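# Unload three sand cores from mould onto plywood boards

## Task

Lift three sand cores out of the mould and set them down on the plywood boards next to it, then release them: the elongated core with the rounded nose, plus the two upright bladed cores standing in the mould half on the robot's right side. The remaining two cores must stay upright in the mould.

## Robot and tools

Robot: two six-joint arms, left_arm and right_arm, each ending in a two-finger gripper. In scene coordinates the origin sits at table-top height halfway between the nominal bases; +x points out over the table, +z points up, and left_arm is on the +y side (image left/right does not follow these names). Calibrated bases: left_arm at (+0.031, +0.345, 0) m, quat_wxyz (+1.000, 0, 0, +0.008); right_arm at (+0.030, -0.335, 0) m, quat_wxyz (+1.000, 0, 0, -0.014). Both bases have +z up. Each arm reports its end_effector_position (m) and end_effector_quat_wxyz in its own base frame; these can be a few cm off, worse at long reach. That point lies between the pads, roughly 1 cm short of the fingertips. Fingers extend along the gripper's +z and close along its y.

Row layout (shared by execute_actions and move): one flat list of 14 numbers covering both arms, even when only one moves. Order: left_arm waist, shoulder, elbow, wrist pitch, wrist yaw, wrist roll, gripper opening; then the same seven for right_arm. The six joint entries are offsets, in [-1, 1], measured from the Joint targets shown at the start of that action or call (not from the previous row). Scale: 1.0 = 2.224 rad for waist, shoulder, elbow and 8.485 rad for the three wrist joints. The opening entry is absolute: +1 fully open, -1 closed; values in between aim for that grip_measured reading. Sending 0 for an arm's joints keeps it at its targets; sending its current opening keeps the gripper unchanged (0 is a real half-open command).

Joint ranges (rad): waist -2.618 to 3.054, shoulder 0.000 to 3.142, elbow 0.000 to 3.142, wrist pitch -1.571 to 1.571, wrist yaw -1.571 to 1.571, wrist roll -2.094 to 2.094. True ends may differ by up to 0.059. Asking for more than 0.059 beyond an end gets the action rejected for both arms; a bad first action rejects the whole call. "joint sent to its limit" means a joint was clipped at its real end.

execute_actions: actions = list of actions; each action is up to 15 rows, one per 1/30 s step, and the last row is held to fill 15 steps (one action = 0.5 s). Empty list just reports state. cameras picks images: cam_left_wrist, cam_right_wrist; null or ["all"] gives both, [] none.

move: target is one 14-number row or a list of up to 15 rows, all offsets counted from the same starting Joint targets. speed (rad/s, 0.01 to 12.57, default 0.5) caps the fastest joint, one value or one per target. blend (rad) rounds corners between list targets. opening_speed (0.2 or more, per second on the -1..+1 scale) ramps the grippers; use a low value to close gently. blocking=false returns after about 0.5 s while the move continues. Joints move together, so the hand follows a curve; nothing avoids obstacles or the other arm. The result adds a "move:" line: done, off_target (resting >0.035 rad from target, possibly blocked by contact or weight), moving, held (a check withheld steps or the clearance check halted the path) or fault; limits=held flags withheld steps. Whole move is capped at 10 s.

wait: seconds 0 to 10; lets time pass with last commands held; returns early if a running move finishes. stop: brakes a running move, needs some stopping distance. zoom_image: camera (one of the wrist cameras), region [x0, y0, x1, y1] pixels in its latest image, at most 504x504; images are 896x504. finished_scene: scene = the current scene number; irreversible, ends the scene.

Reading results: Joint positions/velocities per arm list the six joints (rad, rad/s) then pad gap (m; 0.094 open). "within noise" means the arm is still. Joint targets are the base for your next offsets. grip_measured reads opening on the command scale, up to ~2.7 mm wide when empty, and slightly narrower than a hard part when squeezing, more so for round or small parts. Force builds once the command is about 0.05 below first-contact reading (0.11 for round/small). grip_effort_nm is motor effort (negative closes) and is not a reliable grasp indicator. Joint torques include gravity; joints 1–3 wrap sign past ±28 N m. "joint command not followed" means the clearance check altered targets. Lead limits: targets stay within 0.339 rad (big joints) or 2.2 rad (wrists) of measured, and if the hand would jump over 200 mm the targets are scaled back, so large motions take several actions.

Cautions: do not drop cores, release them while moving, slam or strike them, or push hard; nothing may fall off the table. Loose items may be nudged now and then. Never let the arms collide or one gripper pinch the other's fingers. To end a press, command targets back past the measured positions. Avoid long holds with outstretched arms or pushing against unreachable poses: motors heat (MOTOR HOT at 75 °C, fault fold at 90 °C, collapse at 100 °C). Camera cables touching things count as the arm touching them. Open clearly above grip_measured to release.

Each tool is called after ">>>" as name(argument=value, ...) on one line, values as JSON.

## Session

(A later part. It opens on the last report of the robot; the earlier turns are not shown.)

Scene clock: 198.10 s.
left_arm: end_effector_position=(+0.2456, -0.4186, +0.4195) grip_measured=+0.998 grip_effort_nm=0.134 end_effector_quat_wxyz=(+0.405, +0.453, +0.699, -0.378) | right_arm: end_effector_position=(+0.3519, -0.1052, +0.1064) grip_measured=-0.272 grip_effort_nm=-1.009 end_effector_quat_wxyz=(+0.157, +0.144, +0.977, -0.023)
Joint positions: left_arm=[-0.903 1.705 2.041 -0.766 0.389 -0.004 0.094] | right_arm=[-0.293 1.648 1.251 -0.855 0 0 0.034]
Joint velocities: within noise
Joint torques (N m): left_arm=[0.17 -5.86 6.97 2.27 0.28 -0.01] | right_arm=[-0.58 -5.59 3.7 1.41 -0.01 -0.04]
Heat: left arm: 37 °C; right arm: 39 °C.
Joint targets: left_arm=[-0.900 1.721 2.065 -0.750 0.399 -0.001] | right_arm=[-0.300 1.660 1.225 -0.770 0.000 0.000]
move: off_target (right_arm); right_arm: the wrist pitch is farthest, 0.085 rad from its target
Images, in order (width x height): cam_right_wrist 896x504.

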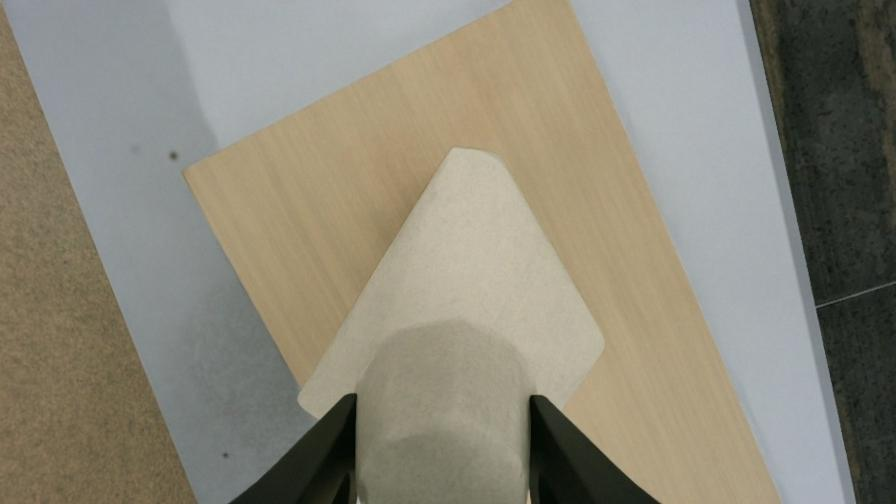

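>>> move(target=[[0,0,0,0,0,0,1,0,-0.0022,0.0166,-0.0071,0,0,-0.34],[0,0,0,0,0,0,1,0,-0.0022,0.0166,-0.0071,0,0,-0.2]], speed=0.2, opening_speed=0.2)

>>> zoom_image(camera="cam_left_wrist", region=[360, 130, 560, 330])

Scene clock: 218.80 s.
left_arm: end_effector_position=(+0.2456, -0.4186, +0.4195) grip_measured=+0.998 grip_effort_nm=0.144 end_effector_quat_wxyz=(+0.405, +0.453, +0.699, -0.378) | right_arm: end_effector_position=(+0.3515, -0.1028, +0.1061) grip_measured=-0.203 grip_effort_nm=0.164 end_effector_quat_wxyz=(+0.156, +0.143, +0.977, -0.017)
Joint positions: left_arm=[-0.903 1.705 2.041 -0.766 0.389 -0.004 0.094] | right_arm=[-0.293 1.648 1.251 -0.859 -0.012 0 0.037]
Joint velocities: within noise
Joint torques (N m): left_arm=[0.24 -5.83 7.01 2.27 0.25 0] | right_arm=[-0.59 -5.93 6.39 0.89 0.09 -0.04]
Heat: left arm: 38 °C; right arm: 38 °C.
Joint targets: left_arm=[-0.900 1.721 2.065 -0.750 0.399 -0.001] | right_arm=[-0.300 1.655 1.261 -0.830 0.000 0.000]
move: done

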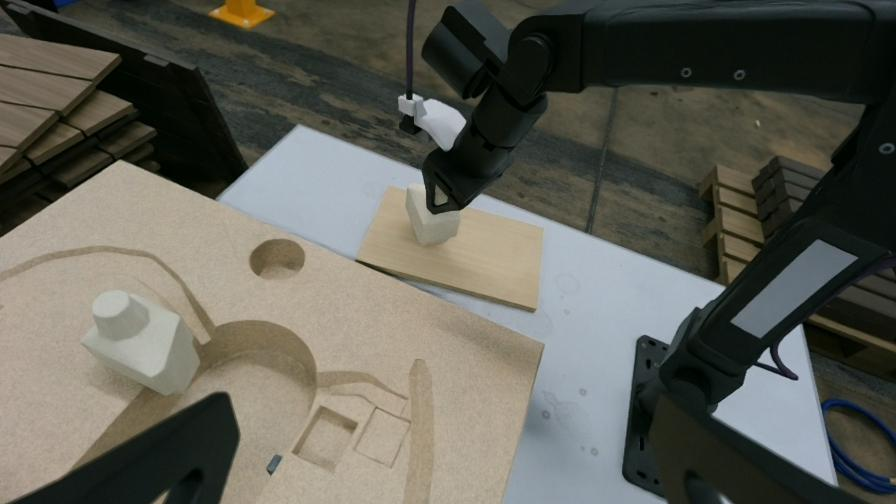

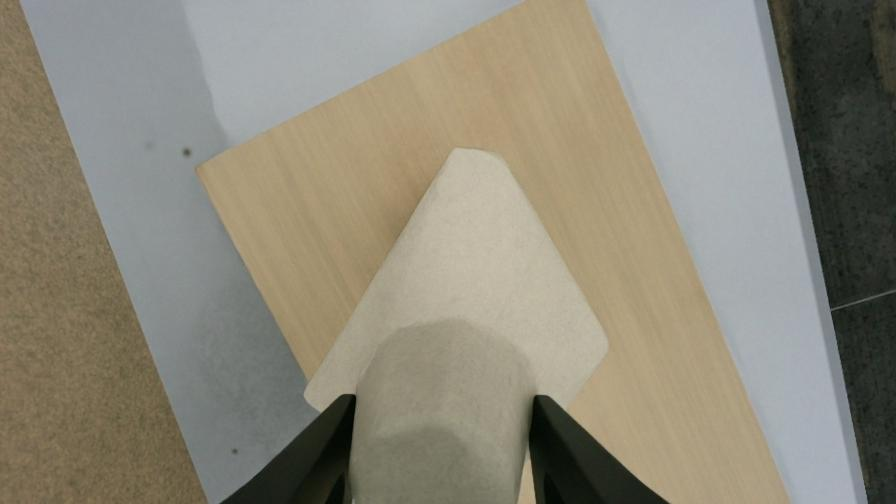

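Scaled by 2.520.

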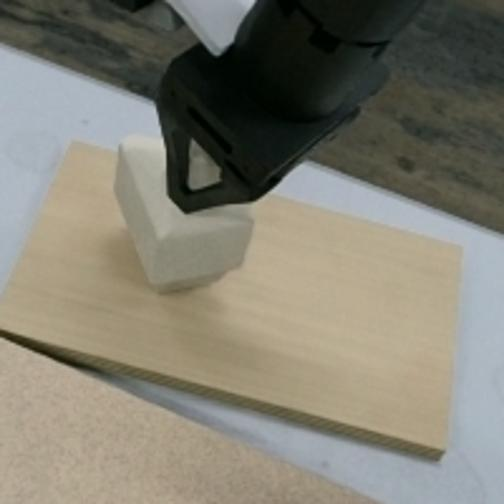

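>>> move(target=[0,0,0,0,0,0,1,0,0,0,0,0,0,-0.05], opening_speed=0.2)

>>> zoom_image(camera="cam_left_wrist", region=[360, 130, 560, 330])

Scene clock: 222.60 s.
left_arm: end_effector_position=(+0.2456, -0.4186, +0.4195) grip_measured=+0.998 grip_effort_nm=0.149 end_effector_quat_wxyz=(+0.405, +0.453, +0.699, -0.378) | right_arm: end_effector_position=(+0.3518, -0.1020, +0.1061) grip_measured=-0.053 grip_effort_nm=0.168 end_effector_quat_wxyz=(+0.156, +0.143, +0.977, -0.015)
Joint positions: left_arm=[-0.903 1.705 2.041 -0.766 0.389 -0.004 0.094] | right_arm=[-0.293 1.648 1.251 -0.859 -0.017 0 0.045]
Joint velocities: within noise
Joint torques (N m): left_arm=[0.21 -5.76 7.01 2.23 0.25 -0.01] | right_arm=[-0.58 -5.93 6.37 0.88 0.15 -0.04]
Heat: left arm: 39 °C; right arm: 38 °C.
Joint targets: left_arm=[-0.900 1.721 2.065 -0.750 0.399 -0.001] | right_arm=[-0.300 1.655 1.261 -0.830 0.000 0.000]
move: done

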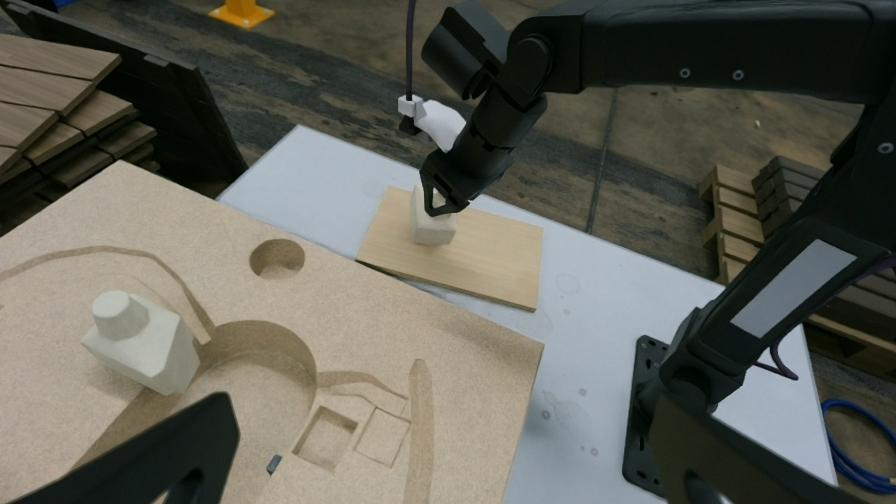

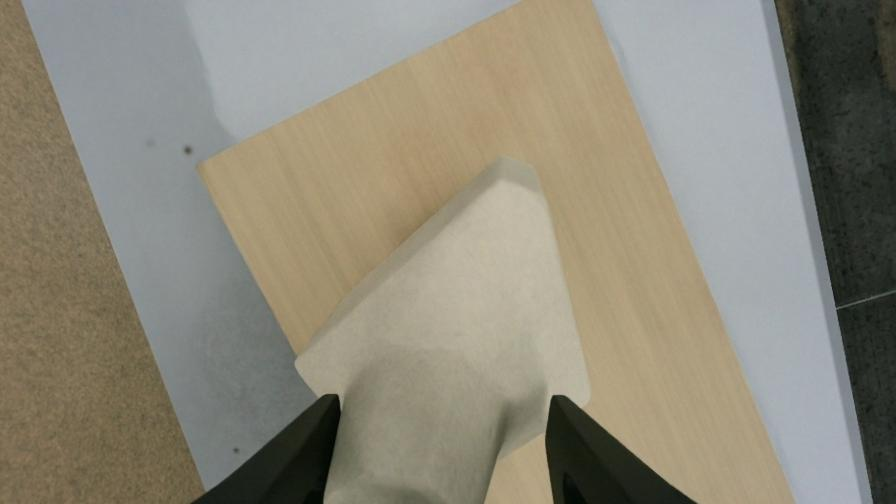

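Scaled by 2.520.

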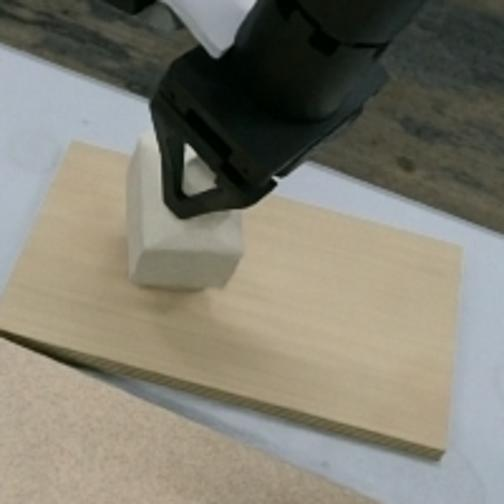

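>>> move(target=[0,0,0,0,0,0,1,0,0,0,0,0,0,0.3], opening_speed=0.2)

>>> zoom_image(camera="cam_left_wrist", region=[360, 130, 560, 330])

Scene clock: 229.00 s.
left_arm: end_effector_position=(+0.2456, -0.4186, +0.4195) grip_measured=+0.998 grip_effort_nm=0.139 end_effector_quat_wxyz=(+0.405, +0.453, +0.699, -0.378) | right_arm: end_effector_position=(+0.3528, -0.1044, +0.1067) grip_measured=+0.297 grip_effort_nm=0.178 end_effector_quat_wxyz=(+0.159, +0.144, +0.977, -0.021)
Joint positions: left_arm=[-0.903 1.705 2.041 -0.766 0.389 -0.004 0.094] | right_arm=[-0.293 1.648 1.251 -0.852 -0.006 0 0.061]
Joint velocities: within noise
Joint torques (N m): left_arm=[0.23 -5.76 7.01 2.24 0.26 -0.02] | right_arm=[-0.58 -5.9 6.41 0.84 0.07 -0.04]
Heat: left arm: 39 °C; right arm: 38 °C.
Joint targets: left_arm=[-0.900 1.721 2.065 -0.750 0.399 -0.001] | right_arm=[-0.300 1.655 1.261 -0.830 0.000 0.000]
move: done

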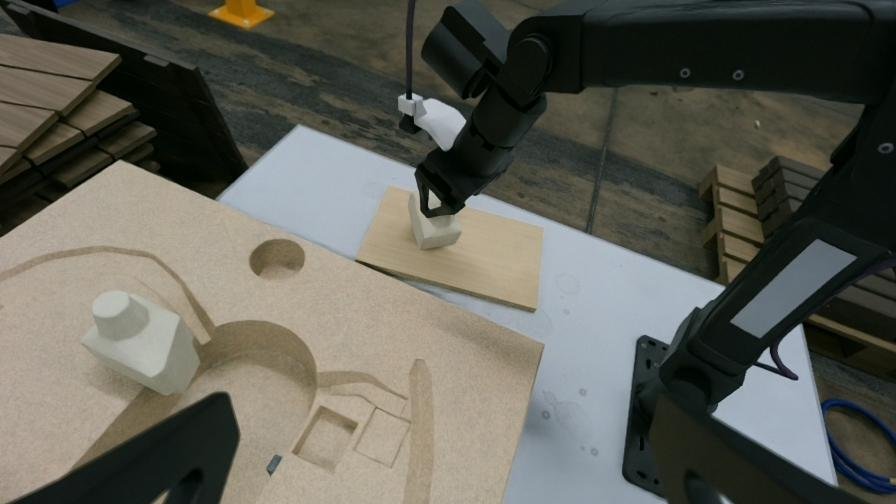

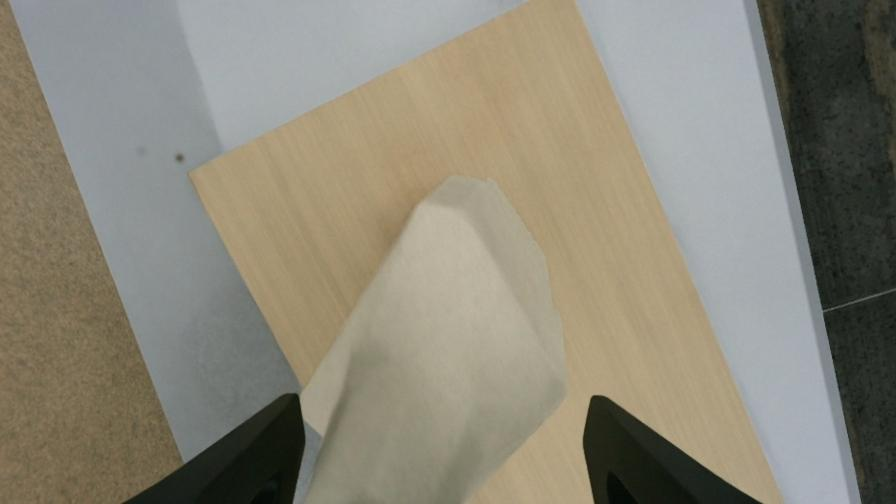

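Scaled by 2.520.

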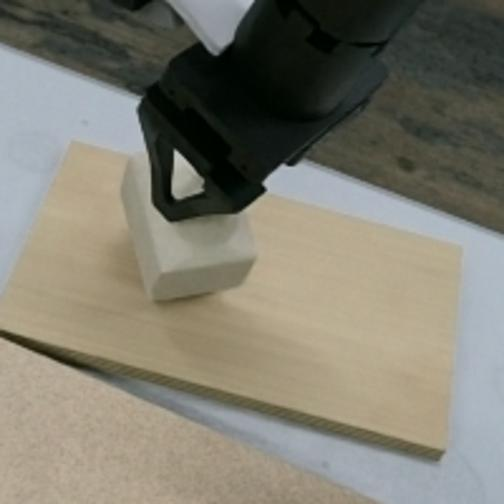

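>>> move(target=[0,0,0,0,0,0,1,0,0,0,0,0,0,0.95], opening_speed=0.2)

>>> zoom_image(camera="cam_left_wrist", region=[360, 130, 560, 330])

Scene clock: 234.87 s.
left_arm: end_effector_position=(+0.2456, -0.4186, +0.4195) grip_measured=+0.998 grip_effort_nm=0.144 end_effector_quat_wxyz=(+0.405, +0.453, +0.699, -0.378) | right_arm: end_effector_position=(+0.3532, -0.1046, +0.1068) grip_measured=+0.947 grip_effort_nm=0.178 end_effector_quat_wxyz=(+0.160, +0.144, +0.976, -0.021)
Joint positions: left_arm=[-0.903 1.705 2.041 -0.766 0.389 -0.004 0.094] | right_arm=[-0.293 1.648 1.251 -0.85 -0.005 0 0.091]
Joint velocities: within noise
Joint torques (N m): left_arm=[0.13 -5.91 7.01 2.27 0.25 -0.02] | right_arm=[-0.58 -5.93 6.41 0.82 0.04 -0.04]
Heat: left arm: 39 °C; right arm: 37 °C.
Joint targets: left_arm=[-0.900 1.721 2.065 -0.750 0.399 -0.001] | right_arm=[-0.300 1.655 1.261 -0.830 0.000 0.000]
move: done

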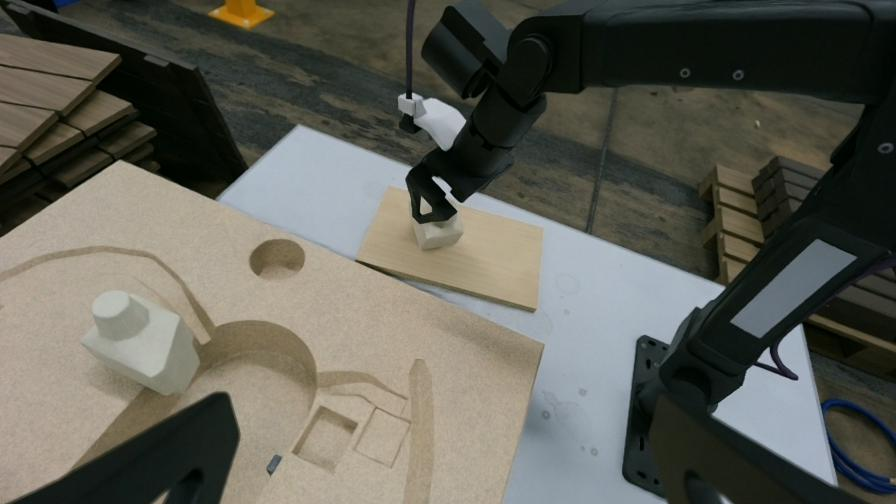

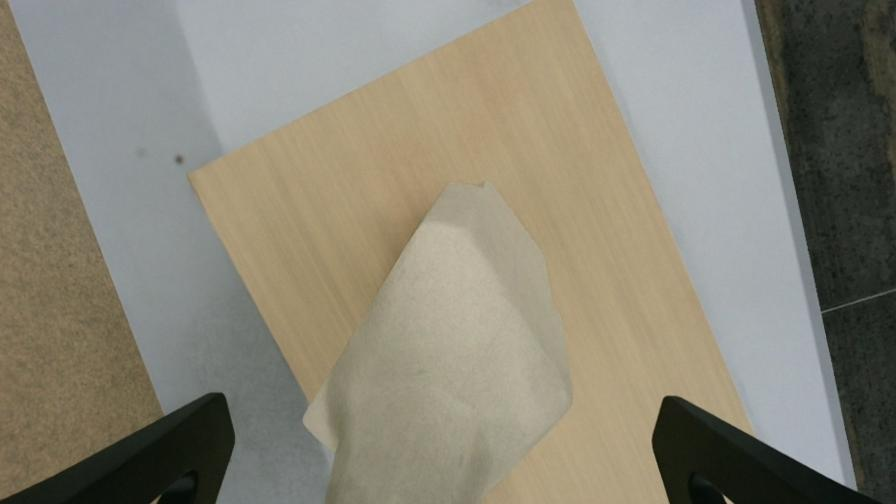

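Scaled by 2.520.

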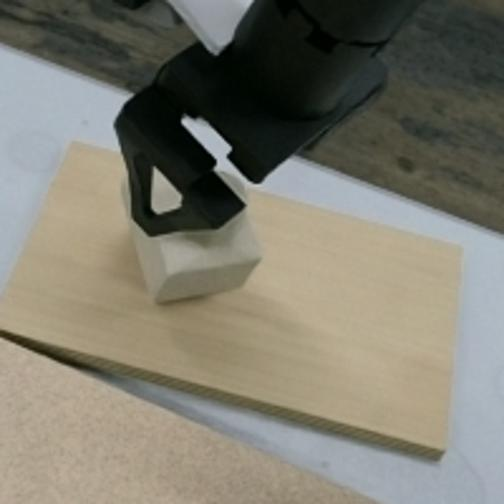

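>>> move(target=[[0,0,0,0,0,0,1,0,0,0.05,-0.0131,0,0,1],[0,0,0,0,0,0,1,0,0.002,0.17,-0.0406,0,0,1],[0,0,0,0,0,0,1,0,0.0495,0.34,-0.068,0,0,1]], speed=0.4)

>>> zoom_image(camera="cam_left_wrist", region=[360, 130, 560, 330])

Scene clock: 240.67 s.
left_arm: end_effector_position=(+0.2455, -0.4187, +0.4196) grip_measured=+0.998 grip_effort_nm=0.139 end_effector_quat_wxyz=(+0.405, +0.453, +0.699, -0.378) | right_arm: end_effector_position=(+0.3761, -0.1116, +0.2670) grip_measured=+0.997 grip_effort_nm=0.173 end_effector_quat_wxyz=(+0.205, +0.143, +0.968, -0.028)
Joint positions: left_arm=[-0.903 1.705 2.041 -0.766 0.389 -0.004 0.094] | right_arm=[-0.293 1.753 1.991 -1.392 -0.005 0 0.094]
Joint velocities: within noise
Joint torques (N m): left_arm=[0.27 -5.7 7.05 2.24 0.24 0] | right_arm=[-0.58 -5.94 7.24 0.64 0.04 -0.04]
Heat: left arm: 39 °C; right arm: 37 °C.
Joint targets: left_arm=[-0.900 1.721 2.065 -0.750 0.399 -0.001] | right_arm=[-0.300 1.765 2.018 -1.407 0.000 0.000]
move: done

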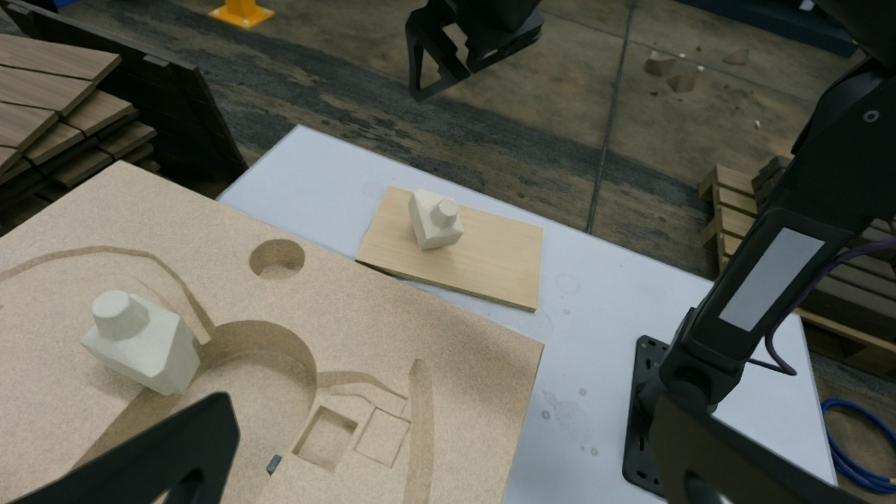

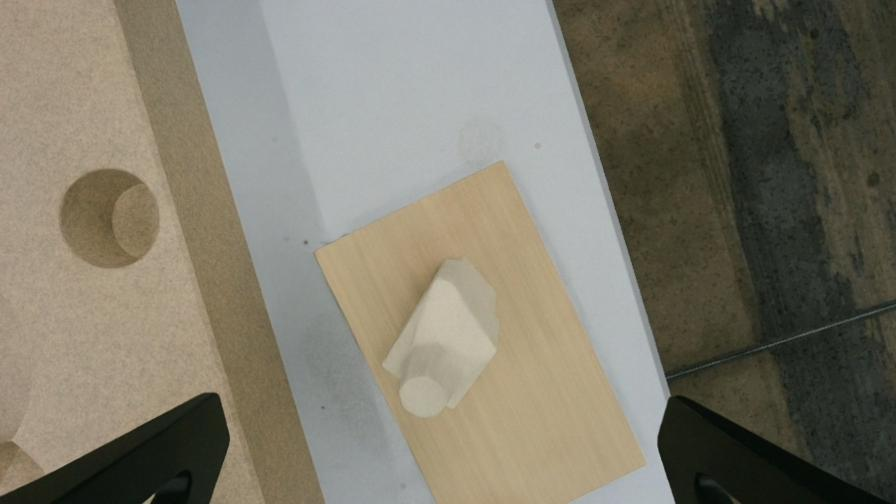

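Scaled by 2.520.

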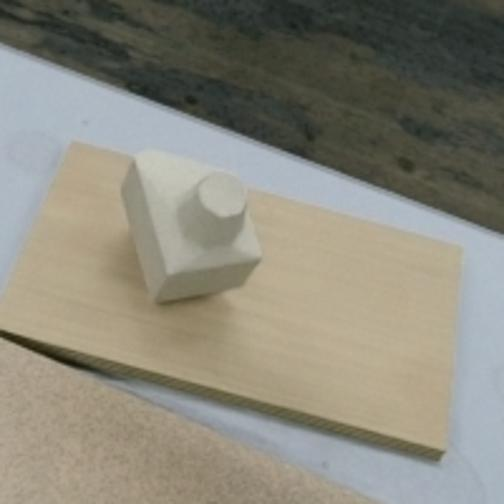

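>>> move(target=[0.36,0,0,0,-0.0471,0,1,0,0,0,0,0,0,0.2], speed=0.8, cameras=[])

>>> move(target=[0,0,0,0,0,0,1,0.3035,0.1686,0.0459,0.0615,0,0,0.2], speed=0.5)

Scene clock: 251.17 s.
left_arm: end_effector_position=(+0.4908, -0.0468, +0.4143) grip_measured=+0.998 grip_effort_nm=0.134 end_effector_quat_wxyz=(+0.540, +0.040, +0.840, -0.031) | right_arm: end_effector_position=(+0.3757, -0.1114, +0.2668) grip_measured=+0.203 grip_effort_nm=-0.125 end_effector_quat_wxyz=(+0.204, +0.143, +0.968, -0.028)
Joint positions: left_arm=[-0.094 1.705 2.041 -0.764 0.01 -0.004 0.094] | right_arm=[-0.293 1.753 1.991 -1.394 -0.005 0 0.057]
Joint velocities: within noise
Joint torques (N m): left_arm=[-0.34 -5.85 7.05 2.3 -0.09 -0.01] | right_arm=[-0.61 -5.97 7.23 0.63 0.04 -0.04]
Heat: left arm: 40 °C; right arm: 37 °C.
Joint targets: left_arm=[-0.099 1.721 2.065 -0.750 0.000 -0.001] | right_arm=[-0.300 1.765 2.018 -1.407 0.000 0.000]
move: done
No camera images: "cameras" was empty.

Scene clock: 253.27 s.
left_arm: end_effector_position=(+0.4908, -0.0465, +0.4143) grip_measured=+0.998 grip_effort_nm=0.129 end_effector_quat_wxyz=(+0.540, +0.040, +0.840, -0.030) | right_arm: end_effector_position=(+0.5121, +0.2063, +0.1898) grip_measured=+0.203 grip_effort_nm=-0.120 end_effector_quat_wxyz=(+0.300, -0.180, +0.935, +0.059)
Joint positions: left_arm=[-0.094 1.705 2.041 -0.764 0.008 -0.004 0.094] | right_arm=[0.38 2.131 2.088 -0.907 -0.003 0 0.057]
Joint velocities: within noise
Joint torques (N m): left_arm=[-0.44 -5.85 7.02 2.26 -0.1 -0.01] | right_arm=[-0.27 -9.77 8.42 1.24 0.02 -0.04]
Heat: left arm: 40 °C; right arm: 38 °C.
Joint targets: left_arm=[-0.099 1.721 2.065 -0.750 0.000 -0.001] | right_arm=[0.375 2.140 2.120 -0.885 0.000 0.000]
move: done

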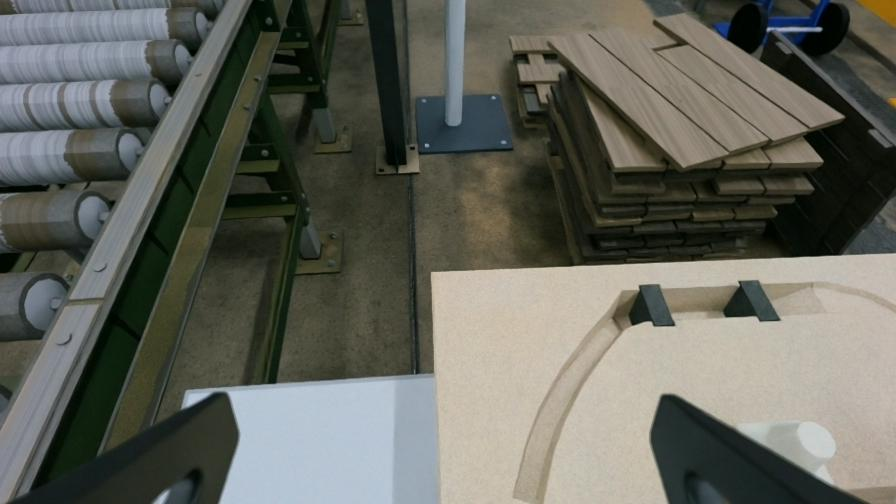

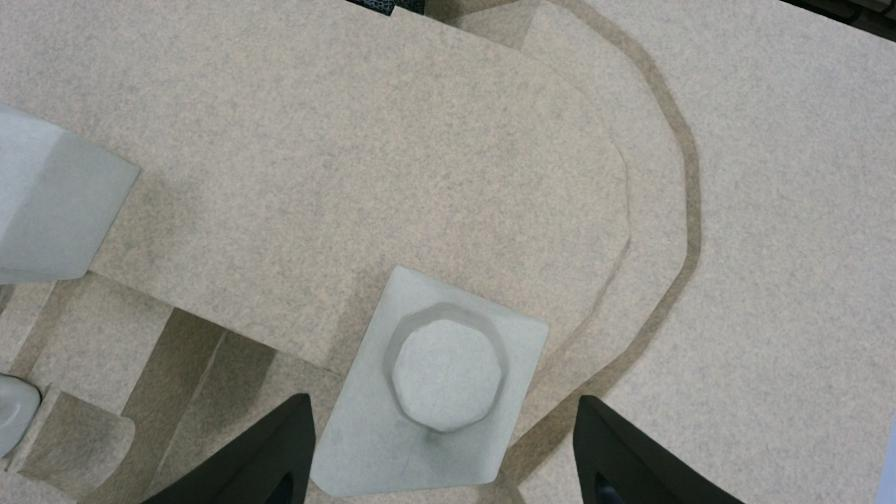

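>>> move(target=[0,0,0,0,0,0,1,-0.001,-0.0126,-0.1147,0.03,0,0,0.2], speed=0.25, cameras=["cam_right_wrist"])

Scene clock: 259.03 s.
left_arm: end_effector_position=(+0.4908, -0.0465, +0.4143) grip_measured=+0.998 grip_effort_nm=0.134 end_effector_quat_wxyz=(+0.540, +0.040, +0.840, -0.030) | right_arm: end_effector_position=(+0.5243, +0.2095, +0.1493) grip_measured=+0.203 grip_effort_nm=-0.120 end_effector_quat_wxyz=(+0.323, -0.177, +0.928, +0.059)
Joint positions: left_arm=[-0.094 1.705 2.041 -0.764 0.008 -0.004 0.094] | right_arm=[0.38 2.122 1.885 -0.664 0.006 0 0.057]
Joint velocities: within noise
Joint torques (N m): left_arm=[-0.42 -5.96 7.01 2.28 -0.08 -0.01] | right_arm=[-0.64 -11.4 4.59 1.38 -0.05 -0.04]
Heat: left arm: 41 °C; right arm: 39 °C.
Joint targets: left_arm=[-0.099 1.721 2.065 -0.750 0.000 -0.001] | right_arm=[0.373 2.112 1.865 -0.631 0.000 0.000]
move: done
Images, in order (width x height): cam_right_wrist 896x504.

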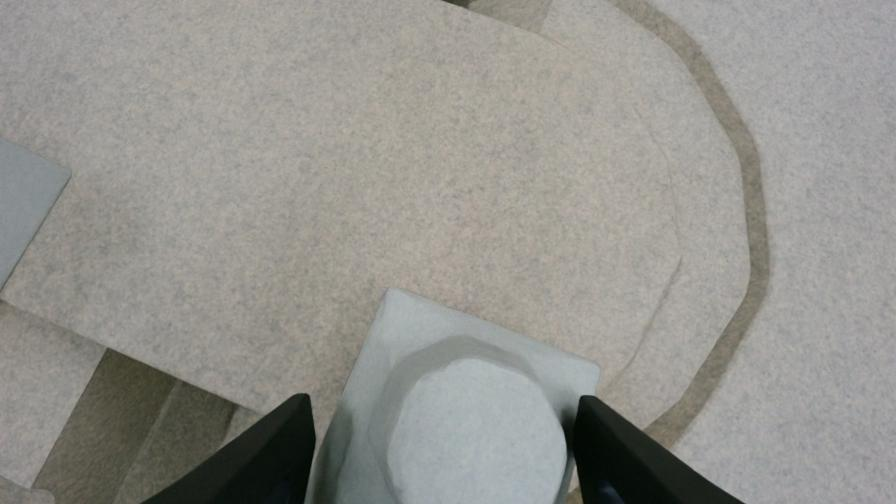

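>>> move(target=[[0,0,0,0,0,0,1,-0.0045,0,0,0,0,0,0.2],[0,0,0,0,0,0,1,-0.0045,0,0,0,0,0,-0.34]], speed=0.2, opening_speed=0.25, cameras=["cam_right_wrist"])

Scene clock: 264.70 s.
left_arm: end_effector_position=(+0.4908, -0.0464, +0.4143) grip_measured=+0.998 grip_effort_nm=0.129 end_effector_quat_wxyz=(+0.540, +0.040, +0.840, -0.030) | right_arm: end_effector_position=(+0.5304, +0.2076, +0.1555) grip_measured=-0.246 grip_effort_nm=-0.994 end_effector_quat_wxyz=(+0.338, -0.171, +0.923, +0.065)
Joint positions: left_arm=[-0.094 1.705 2.041 -0.764 0.008 -0.004 0.094] | right_arm=[0.371 2.115 1.878 -0.63 -0.001 0.006 0.035]
Joint velocities: within noise
Joint torques (N m): left_arm=[-0.39 -5.93 7.04 2.29 -0.06 -0.03] | right_arm=[-0.7 -10.82 5.14 1.12 0 -0.1]
Heat: left arm: 41 °C; right arm: 42 °C.
Joint targets: left_arm=[-0.099 1.721 2.065 -0.750 0.000 -0.001] | right_arm=[0.363 2.112 1.865 -0.631 0.000 0.001]
move: done
Images, in order (width x height): cam_right_wrist 896x504.

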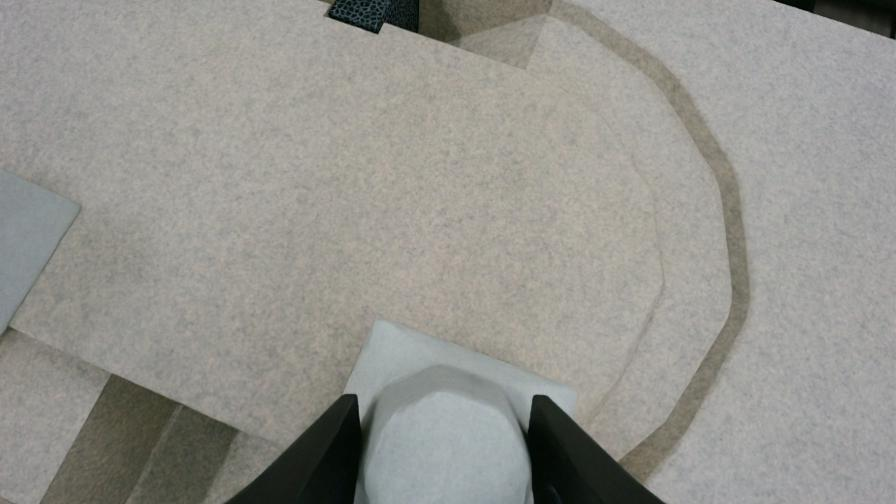

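>>> move(target=[[0,0,0,0,0,0,1,0.003,0.0081,0.0832,-0.0123,0,0,-0.34],[0,0,0,0,0,0,1,0.003,0.0396,0.2253,-0.0411,0,0,-0.34]], speed=0.2)

Scene clock: 271.50 s.
left_arm: end_effector_position=(+0.4908, -0.0464, +0.4143) grip_measured=+0.998 grip_effort_nm=0.125 end_effector_quat_wxyz=(+0.540, +0.040, +0.840, -0.030) | right_arm: end_effector_position=(+0.5278, +0.2065, +0.2284) grip_measured=-0.251 grip_effort_nm=-1.004 end_effector_quat_wxyz=(+0.327, -0.172, +0.927, +0.062)
Joint positions: left_arm=[-0.094 1.705 2.041 -0.764 0.008 -0.004 0.094] | right_arm=[0.371 2.197 2.318 -1.013 0 0.005 0.035]
Joint velocities: within noise
Joint torques (N m): left_arm=[-0.47 -5.86 7.1 2.29 -0.05 -0.03] | right_arm=[-0.14 -10.51 9.55 1.38 0 -0.1]
Heat: left arm: 42 °C; right arm: 43 °C.
Joint targets: left_arm=[-0.099 1.721 2.065 -0.750 0.000 -0.001] | right_arm=[0.370 2.200 2.366 -0.980 0.000 0.001]
move: off_target (right_arm); right_arm: the elbow is farthest, 0.048 rad from its target

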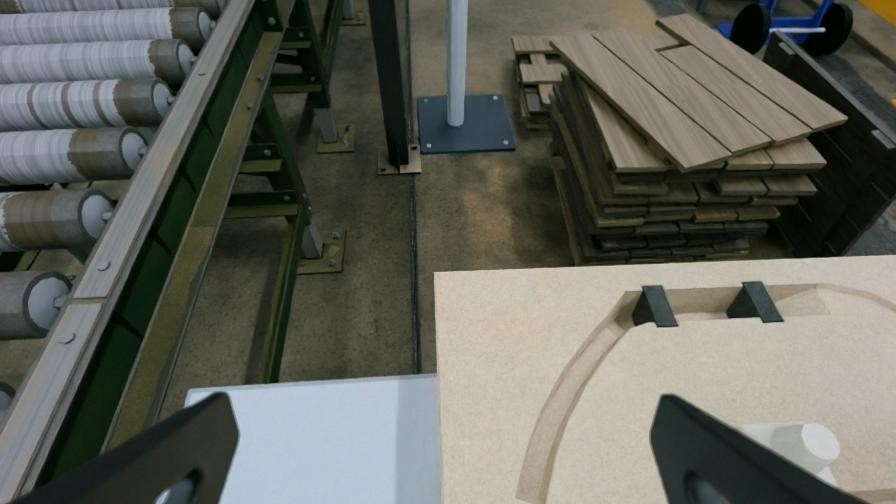

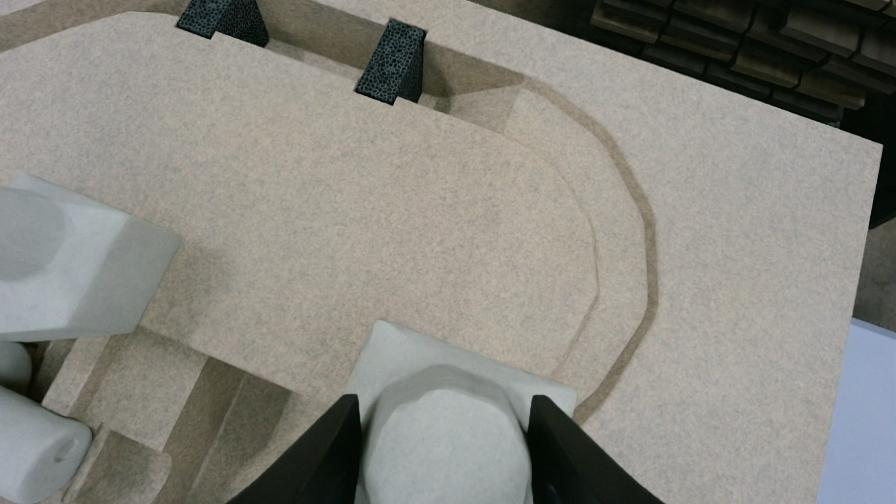

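>>> move(target=[[0,0,0,0,0,0,1,-0.4249,0,0,0,0,0,-0.34],[0,0,0,0,0,0,1,-0.4249,-0.5081,-0.5782,0.0141,0,0,-0.34],[0,0,0,0,0,0,1,-0.4249,-0.5238,-0.6974,0.0407,0,0,-0.34]], speed=[0.5,0.6,0.3], cameras=["cam_right_wrist"])

Scene clock: 290.57 s.
left_arm: end_effector_position=(+0.4908, -0.0464, +0.4143) grip_measured=+0.998 grip_effort_nm=0.134 end_effector_quat_wxyz=(+0.540, +0.040, +0.840, -0.030) | right_arm: end_effector_position=(+0.2409, -0.1569, +0.1416) grip_measured=-0.251 grip_effort_nm=-0.999 end_effector_quat_wxyz=(+0.289, +0.275, +0.913, -0.087)
Joint positions: left_arm=[-0.094 1.705 2.041 -0.764 0.008 -0.004 0.094] | right_arm=[-0.578 1.067 0.808 -0.699 0.004 0.005 0.035]
Joint velocities: within noise
Joint torques (N m): left_arm=[-0.44 -5.9 7.08 2.27 -0.06 -0.01] | right_arm=[0.23 -4.88 6.54 1.64 -0.05 -0.09]
Heat: left arm: 43 °C; right arm: 45 °C.
Joint targets: left_arm=[-0.099 1.721 2.065 -0.750 0.000 -0.001] | right_arm=[-0.575 1.035 0.815 -0.634 0.000 0.001]
move: off_target (right_arm); right_arm: the wrist pitch is farthest, 0.064 rad from its target
Images, in order (width x height): cam_right_wrist 896x504.

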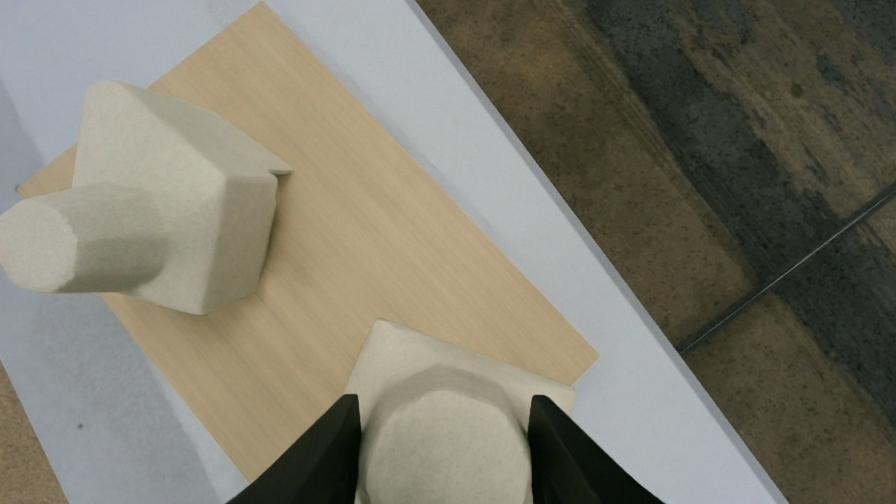

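>>> move(target=[0,0,0,0,0,0,1,0.0351,0.0045,-0.0427,0.017,0,0,-0.34], speed=0.2, cameras=["cam_right_wrist"])

Scene clock: 297.17 s.
left_arm: end_effector_position=(+0.4908, -0.0464, +0.4143) grip_measured=+0.998 grip_effort_nm=0.125 end_effector_quat_wxyz=(+0.540, +0.040, +0.840, -0.030) | right_arm: end_effector_position=(+0.2587, -0.1423, +0.1253) grip_measured=-0.251 grip_effort_nm=-1.004 end_effector_quat_wxyz=(+0.313, +0.239, +0.915, -0.082)
Joint positions: left_arm=[-0.094 1.705 2.041 -0.764 0.008 -0.004 0.094] | right_arm=[-0.504 1.066 0.715 -0.56 0.004 0.005 0.035]
Joint velocities: within noise
Joint torques (N m): left_arm=[-0.43 -5.89 7.05 2.27 -0.09 -0.02] | right_arm=[0.59 -3.99 6.43 1.75 -0.04 -0.09]
Heat: left arm: 43 °C; right arm: 42 °C.
Joint targets: left_arm=[-0.099 1.721 2.065 -0.750 0.000 -0.001] | right_arm=[-0.498 1.045 0.720 -0.490 0.000 0.001]
move: off_target (right_arm); right_arm: the wrist pitch is farthest, 0.070 rad from its target
Images, in order (width x height): cam_right_wrist 896x504.

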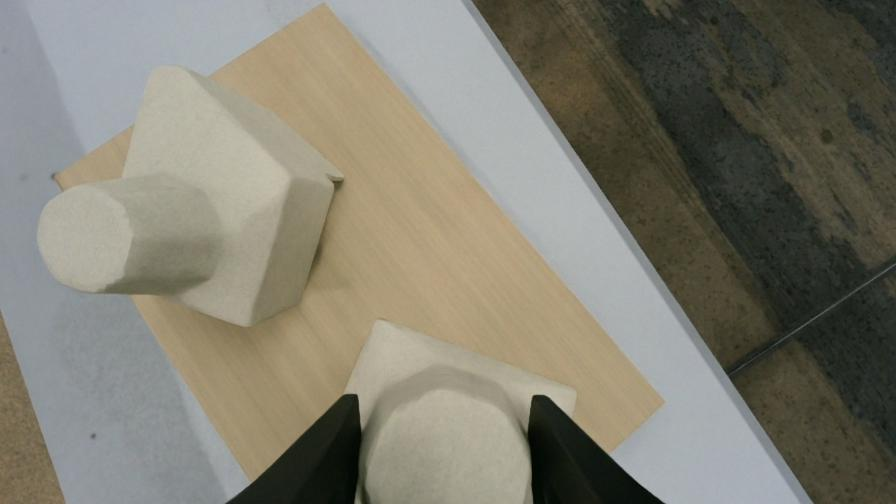

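>>> move(target=[0,0,0,0,0,0,1,0,0,-0.0292,0.0106,0,0,-0.34], speed=0.15, cameras=["cam_right_wrist"])

Scene clock: 301.00 s.
left_arm: end_effector_position=(+0.4908, -0.0464, +0.4143) grip_measured=+0.998 grip_effort_nm=0.139 end_effector_quat_wxyz=(+0.540, +0.040, +0.840, -0.030) | right_arm: end_effector_position=(+0.2604, -0.1433, +0.1126) grip_measured=-0.251 grip_effort_nm=-1.009 end_effector_quat_wxyz=(+0.324, +0.238, +0.912, -0.084)
Joint positions: left_arm=[-0.094 1.705 2.041 -0.764 0.008 -0.004 0.094] | right_arm=[-0.504 1.066 0.65 -0.472 0.004 0.005 0.035]
Joint velocities: within noise
Joint torques (N m): left_arm=[-0.36 -5.82 7.01 2.28 -0.07 -0.01] | right_arm=[0.57 -3.95 6.41 1.8 -0.05 -0.09]
Heat: left arm: 43 °C; right arm: 41 °C.
Joint targets: left_arm=[-0.099 1.721 2.065 -0.750 0.000 -0.001] | right_arm=[-0.498 1.045 0.655 -0.400 0.000 0.001]
move: off_target (right_arm); right_arm: the wrist pitch is farthest, 0.072 rad from its target
Images, in order (width x height): cam_right_wrist 896x504.

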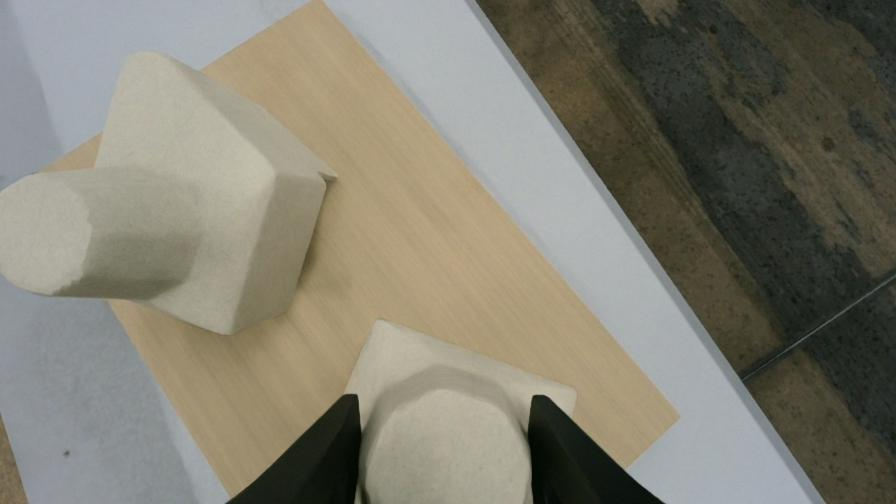

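>>> move(target=[0,0,0,0,0,0,1,0,0,-0.018,0.006,0,0,-0.34], speed=0.1, cameras=["cam_right_wrist"])

Scene clock: 303.27 s.
left_arm: end_effector_position=(+0.4908, -0.0464, +0.4143) grip_measured=+0.998 grip_effort_nm=0.129 end_effector_quat_wxyz=(+0.540, +0.040, +0.840, -0.030) | right_arm: end_effector_position=(+0.2612, -0.1438, +0.1057) grip_measured=-0.252 grip_effort_nm=-1.004 end_effector_quat_wxyz=(+0.330, +0.237, +0.909, -0.086)
Joint positions: left_arm=[-0.094 1.705 2.041 -0.764 0.008 -0.004 0.094] | right_arm=[-0.504 1.066 0.613 -0.421 0.004 0.005 0.035]
Joint velocities: within noise
Joint torques (N m): left_arm=[-0.44 -5.85 7.06 2.28 -0.05 -0.02] | right_arm=[0.59 -3.95 6.13 1.79 -0.04 -0.09]
Heat: left arm: 43 °C; right arm: 40 °C.
Joint targets: left_arm=[-0.099 1.721 2.065 -0.750 0.000 -0.001] | right_arm=[-0.498 1.045 0.615 -0.349 0.000 0.001]
move: off_target (right_arm); right_arm: the wrist pitch is farthest, 0.072 rad from its target
Images, in order (width x height): cam_right_wrist 896x504.

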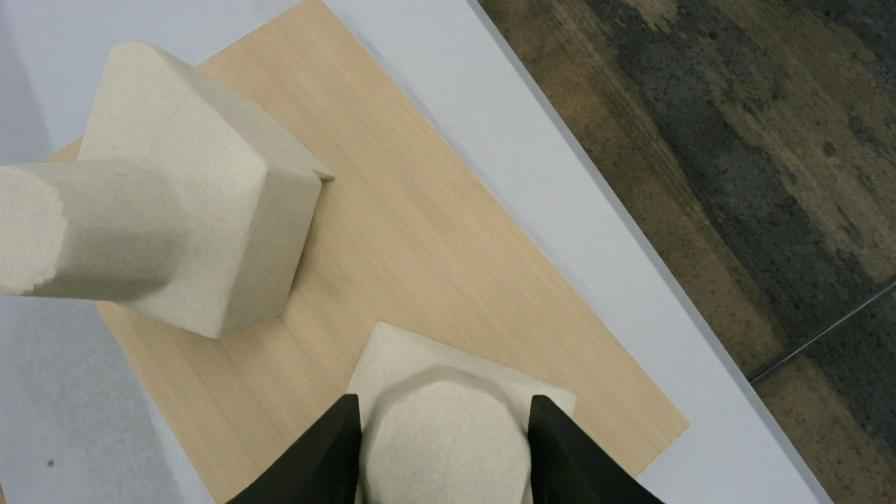

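>>> move(target=[0,0,0,0,0,0,1,0,0,-0.018,0.006,0,0,-0.34], speed=0.1, cameras=["cam_right_wrist"])

Scene clock: 307.03 s.
left_arm: end_effector_position=(+0.4908, -0.0464, +0.4143) grip_measured=+0.998 grip_effort_nm=0.134 end_effector_quat_wxyz=(+0.540, +0.040, +0.840, -0.030) | right_arm: end_effector_position=(+0.2650, -0.1458, +0.1027) grip_measured=-0.255 grip_effort_nm=-1.009 end_effector_quat_wxyz=(+0.345, +0.236, +0.904, -0.090)
Joint positions: left_arm=[-0.094 1.705 2.041 -0.764 0.008 -0.004 0.094] | right_arm=[-0.504 1.066 0.578 -0.354 0.004 0.005 0.035]
Joint velocities: within noise
Joint torques (N m): left_arm=[-0.4 -5.87 6.95 2.27 -0.08 -0.03] | right_arm=[0.57 -3.93 5.85 1.66 -0.04 -0.1]
Heat: left arm: 43 °C; right arm: 40 °C.
Joint targets: left_arm=[-0.099 1.721 2.065 -0.750 0.000 -0.001] | right_arm=[-0.498 1.045 0.575 -0.298 0.000 0.001]
move: off_target (right_arm); right_arm: the wrist pitch is farthest, 0.056 rad from its target
Images, in order (width x height): cam_right_wrist 896x504.

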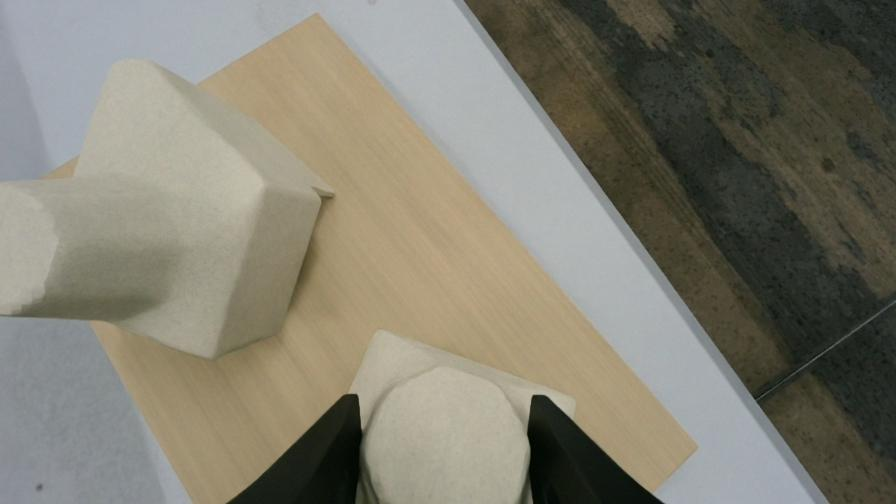

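>>> move(target=[0,0,0,0,0,0,1,0,0,0.005,-0.0015,0,0,-0.08], opening_speed=0.2, cameras=["cam_right_wrist"])

>>> move(target=[0,0,0,0,0,0,1,0,0,0,0,0,0,0.3], opening_speed=0.2, cameras=["cam_right_wrist"])

Scene clock: 311.50 s.
left_arm: end_effector_position=(+0.4908, -0.0464, +0.4143) grip_measured=+0.998 grip_effort_nm=0.129 end_effector_quat_wxyz=(+0.540, +0.040, +0.840, -0.030) | right_arm: end_effector_position=(+0.2671, -0.1473, +0.1054) grip_measured=-0.083 grip_effort_nm=0.173 end_effector_quat_wxyz=(+0.352, +0.236, +0.901, -0.093)
Joint positions: left_arm=[-0.094 1.705 2.041 -0.764 0.008 -0.004 0.094] | right_arm=[-0.504 1.064 0.578 -0.34 0.006 0.005 0.043]
Joint velocities: within noise
Joint torques (N m): left_arm=[-0.44 -5.97 6.99 2.31 -0.08 -0.03] | right_arm=[0.58 -3.75 6.64 1.4 -0.07 -0.1]
Heat: left arm: 43 °C; right arm: 40 °C.
Joint targets: left_arm=[-0.099 1.721 2.065 -0.750 0.000 -0.001] | right_arm=[-0.497 1.045 0.586 -0.311 0.000 0.001]
move: done
Images, in order (width x height): cam_right_wrist 896x504.

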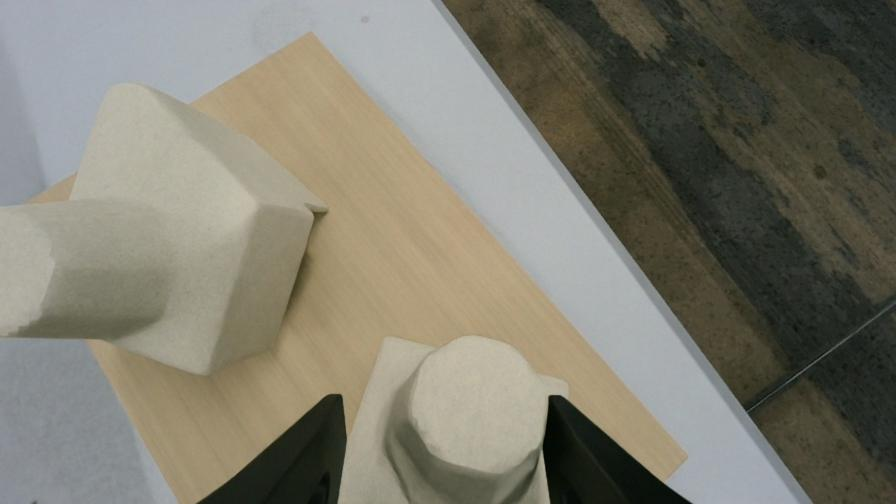

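Scene clock: 313.60 s.
left_arm: end_effector_position=(+0.4908, -0.0464, +0.4143) grip_measured=+0.998 grip_effort_nm=0.129 end_effector_quat_wxyz=(+0.540, +0.040, +0.840, -0.030) | right_arm: end_effector_position=(+0.2673, -0.1474, +0.1057) grip_measured=+0.297 grip_effort_nm=0.173 end_effector_quat_wxyz=(+0.353, +0.235, +0.901, -0.093)
Joint positions: left_arm=[-0.094 1.705 2.041 -0.764 0.008 -0.004 0.094] | right_arm=[-0.504 1.064 0.578 -0.338 0.006 0.005 0.061]
Joint velocities: within noise
Joint torques (N m): left_arm=[-0.42 -5.82 7.09 2.28 -0.08 -0.02] | right_arm=[0.57 -3.75 6.64 1.43 -0.07 -0.1]
Heat: left arm: 43 °C; right arm: 40 °C.
Joint targets: left_arm=[-0.099 1.721 2.065 -0.750 0.000 -0.001] | right_arm=[-0.497 1.045 0.586 -0.311 0.000 0.001]
move: done
Images, in order (width x height): cam_right_wrist 896x504.

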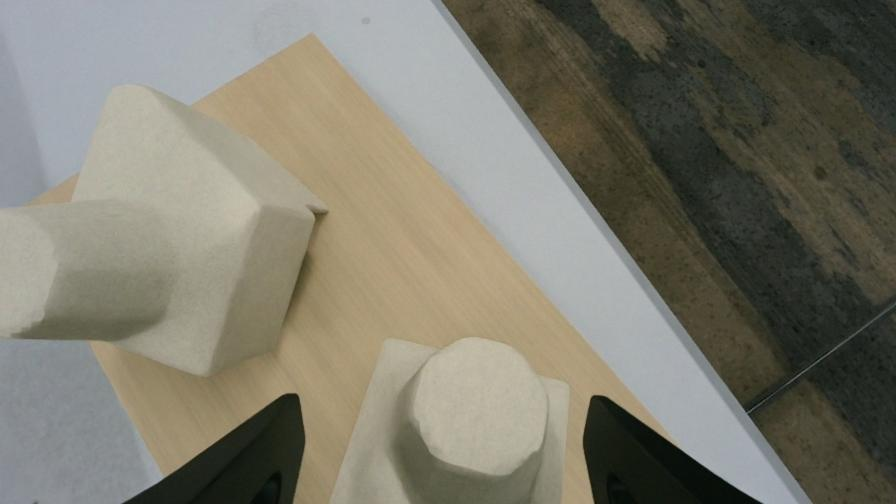

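>>> move(target=[[0,0,0,0,0,0,1,0,0,0.0845,-0.0215,0,0,0.4],[0,0,0,0,0,0,1,0,0.01,0.2226,-0.0655,0,0,0.4],[0,0,0,0,0,0,1,0,0.31,0.62,-0.12,0,0,0.4]], speed=0.4, cameras=["cam_right_wrist"])

Scene clock: 321.33 s.
left_arm: end_effector_position=(+0.4908, -0.0464, +0.4143) grip_measured=+0.998 grip_effort_nm=0.134 end_effector_quat_wxyz=(+0.540, +0.040, +0.840, -0.030) | right_arm: end_effector_position=(+0.3495, -0.1926, +0.2664) grip_measured=+0.397 grip_effort_nm=0.178 end_effector_quat_wxyz=(+0.222, +0.246, +0.942, -0.059)
Joint positions: left_arm=[-0.094 1.705 2.041 -0.764 0.008 -0.004 0.094] | right_arm=[-0.504 1.725 1.933 -1.315 0.006 0.005 0.066]
Joint velocities: within noise
Joint torques (N m): left_arm=[-0.4 -5.85 6.98 2.26 -0.08 -0.01] | right_arm=[0.53 -6.04 7.77 0.71 -0.06 -0.09]
Heat: left arm: 44 °C; right arm: 39 °C.
Joint targets: left_arm=[-0.099 1.721 2.065 -0.750 0.000 -0.001] | right_arm=[-0.497 1.735 1.965 -1.329 0.000 0.001]
move: done
Images, in order (width x height): cam_right_wrist 896x504.

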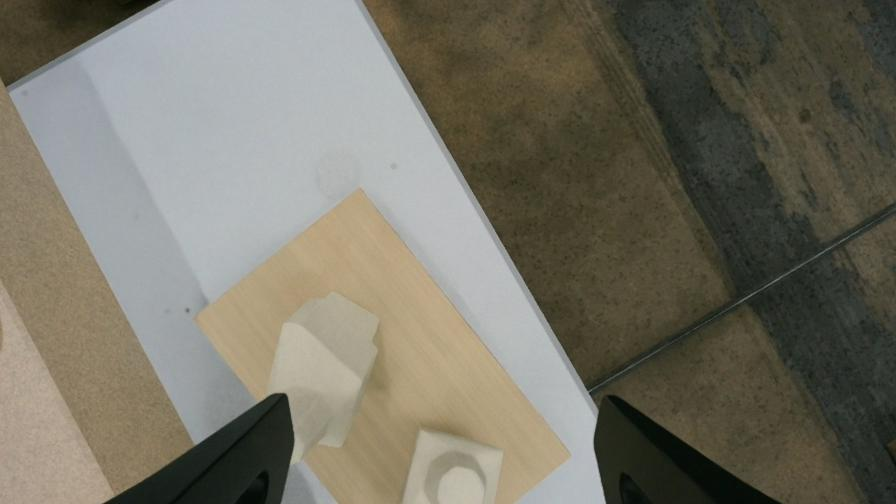

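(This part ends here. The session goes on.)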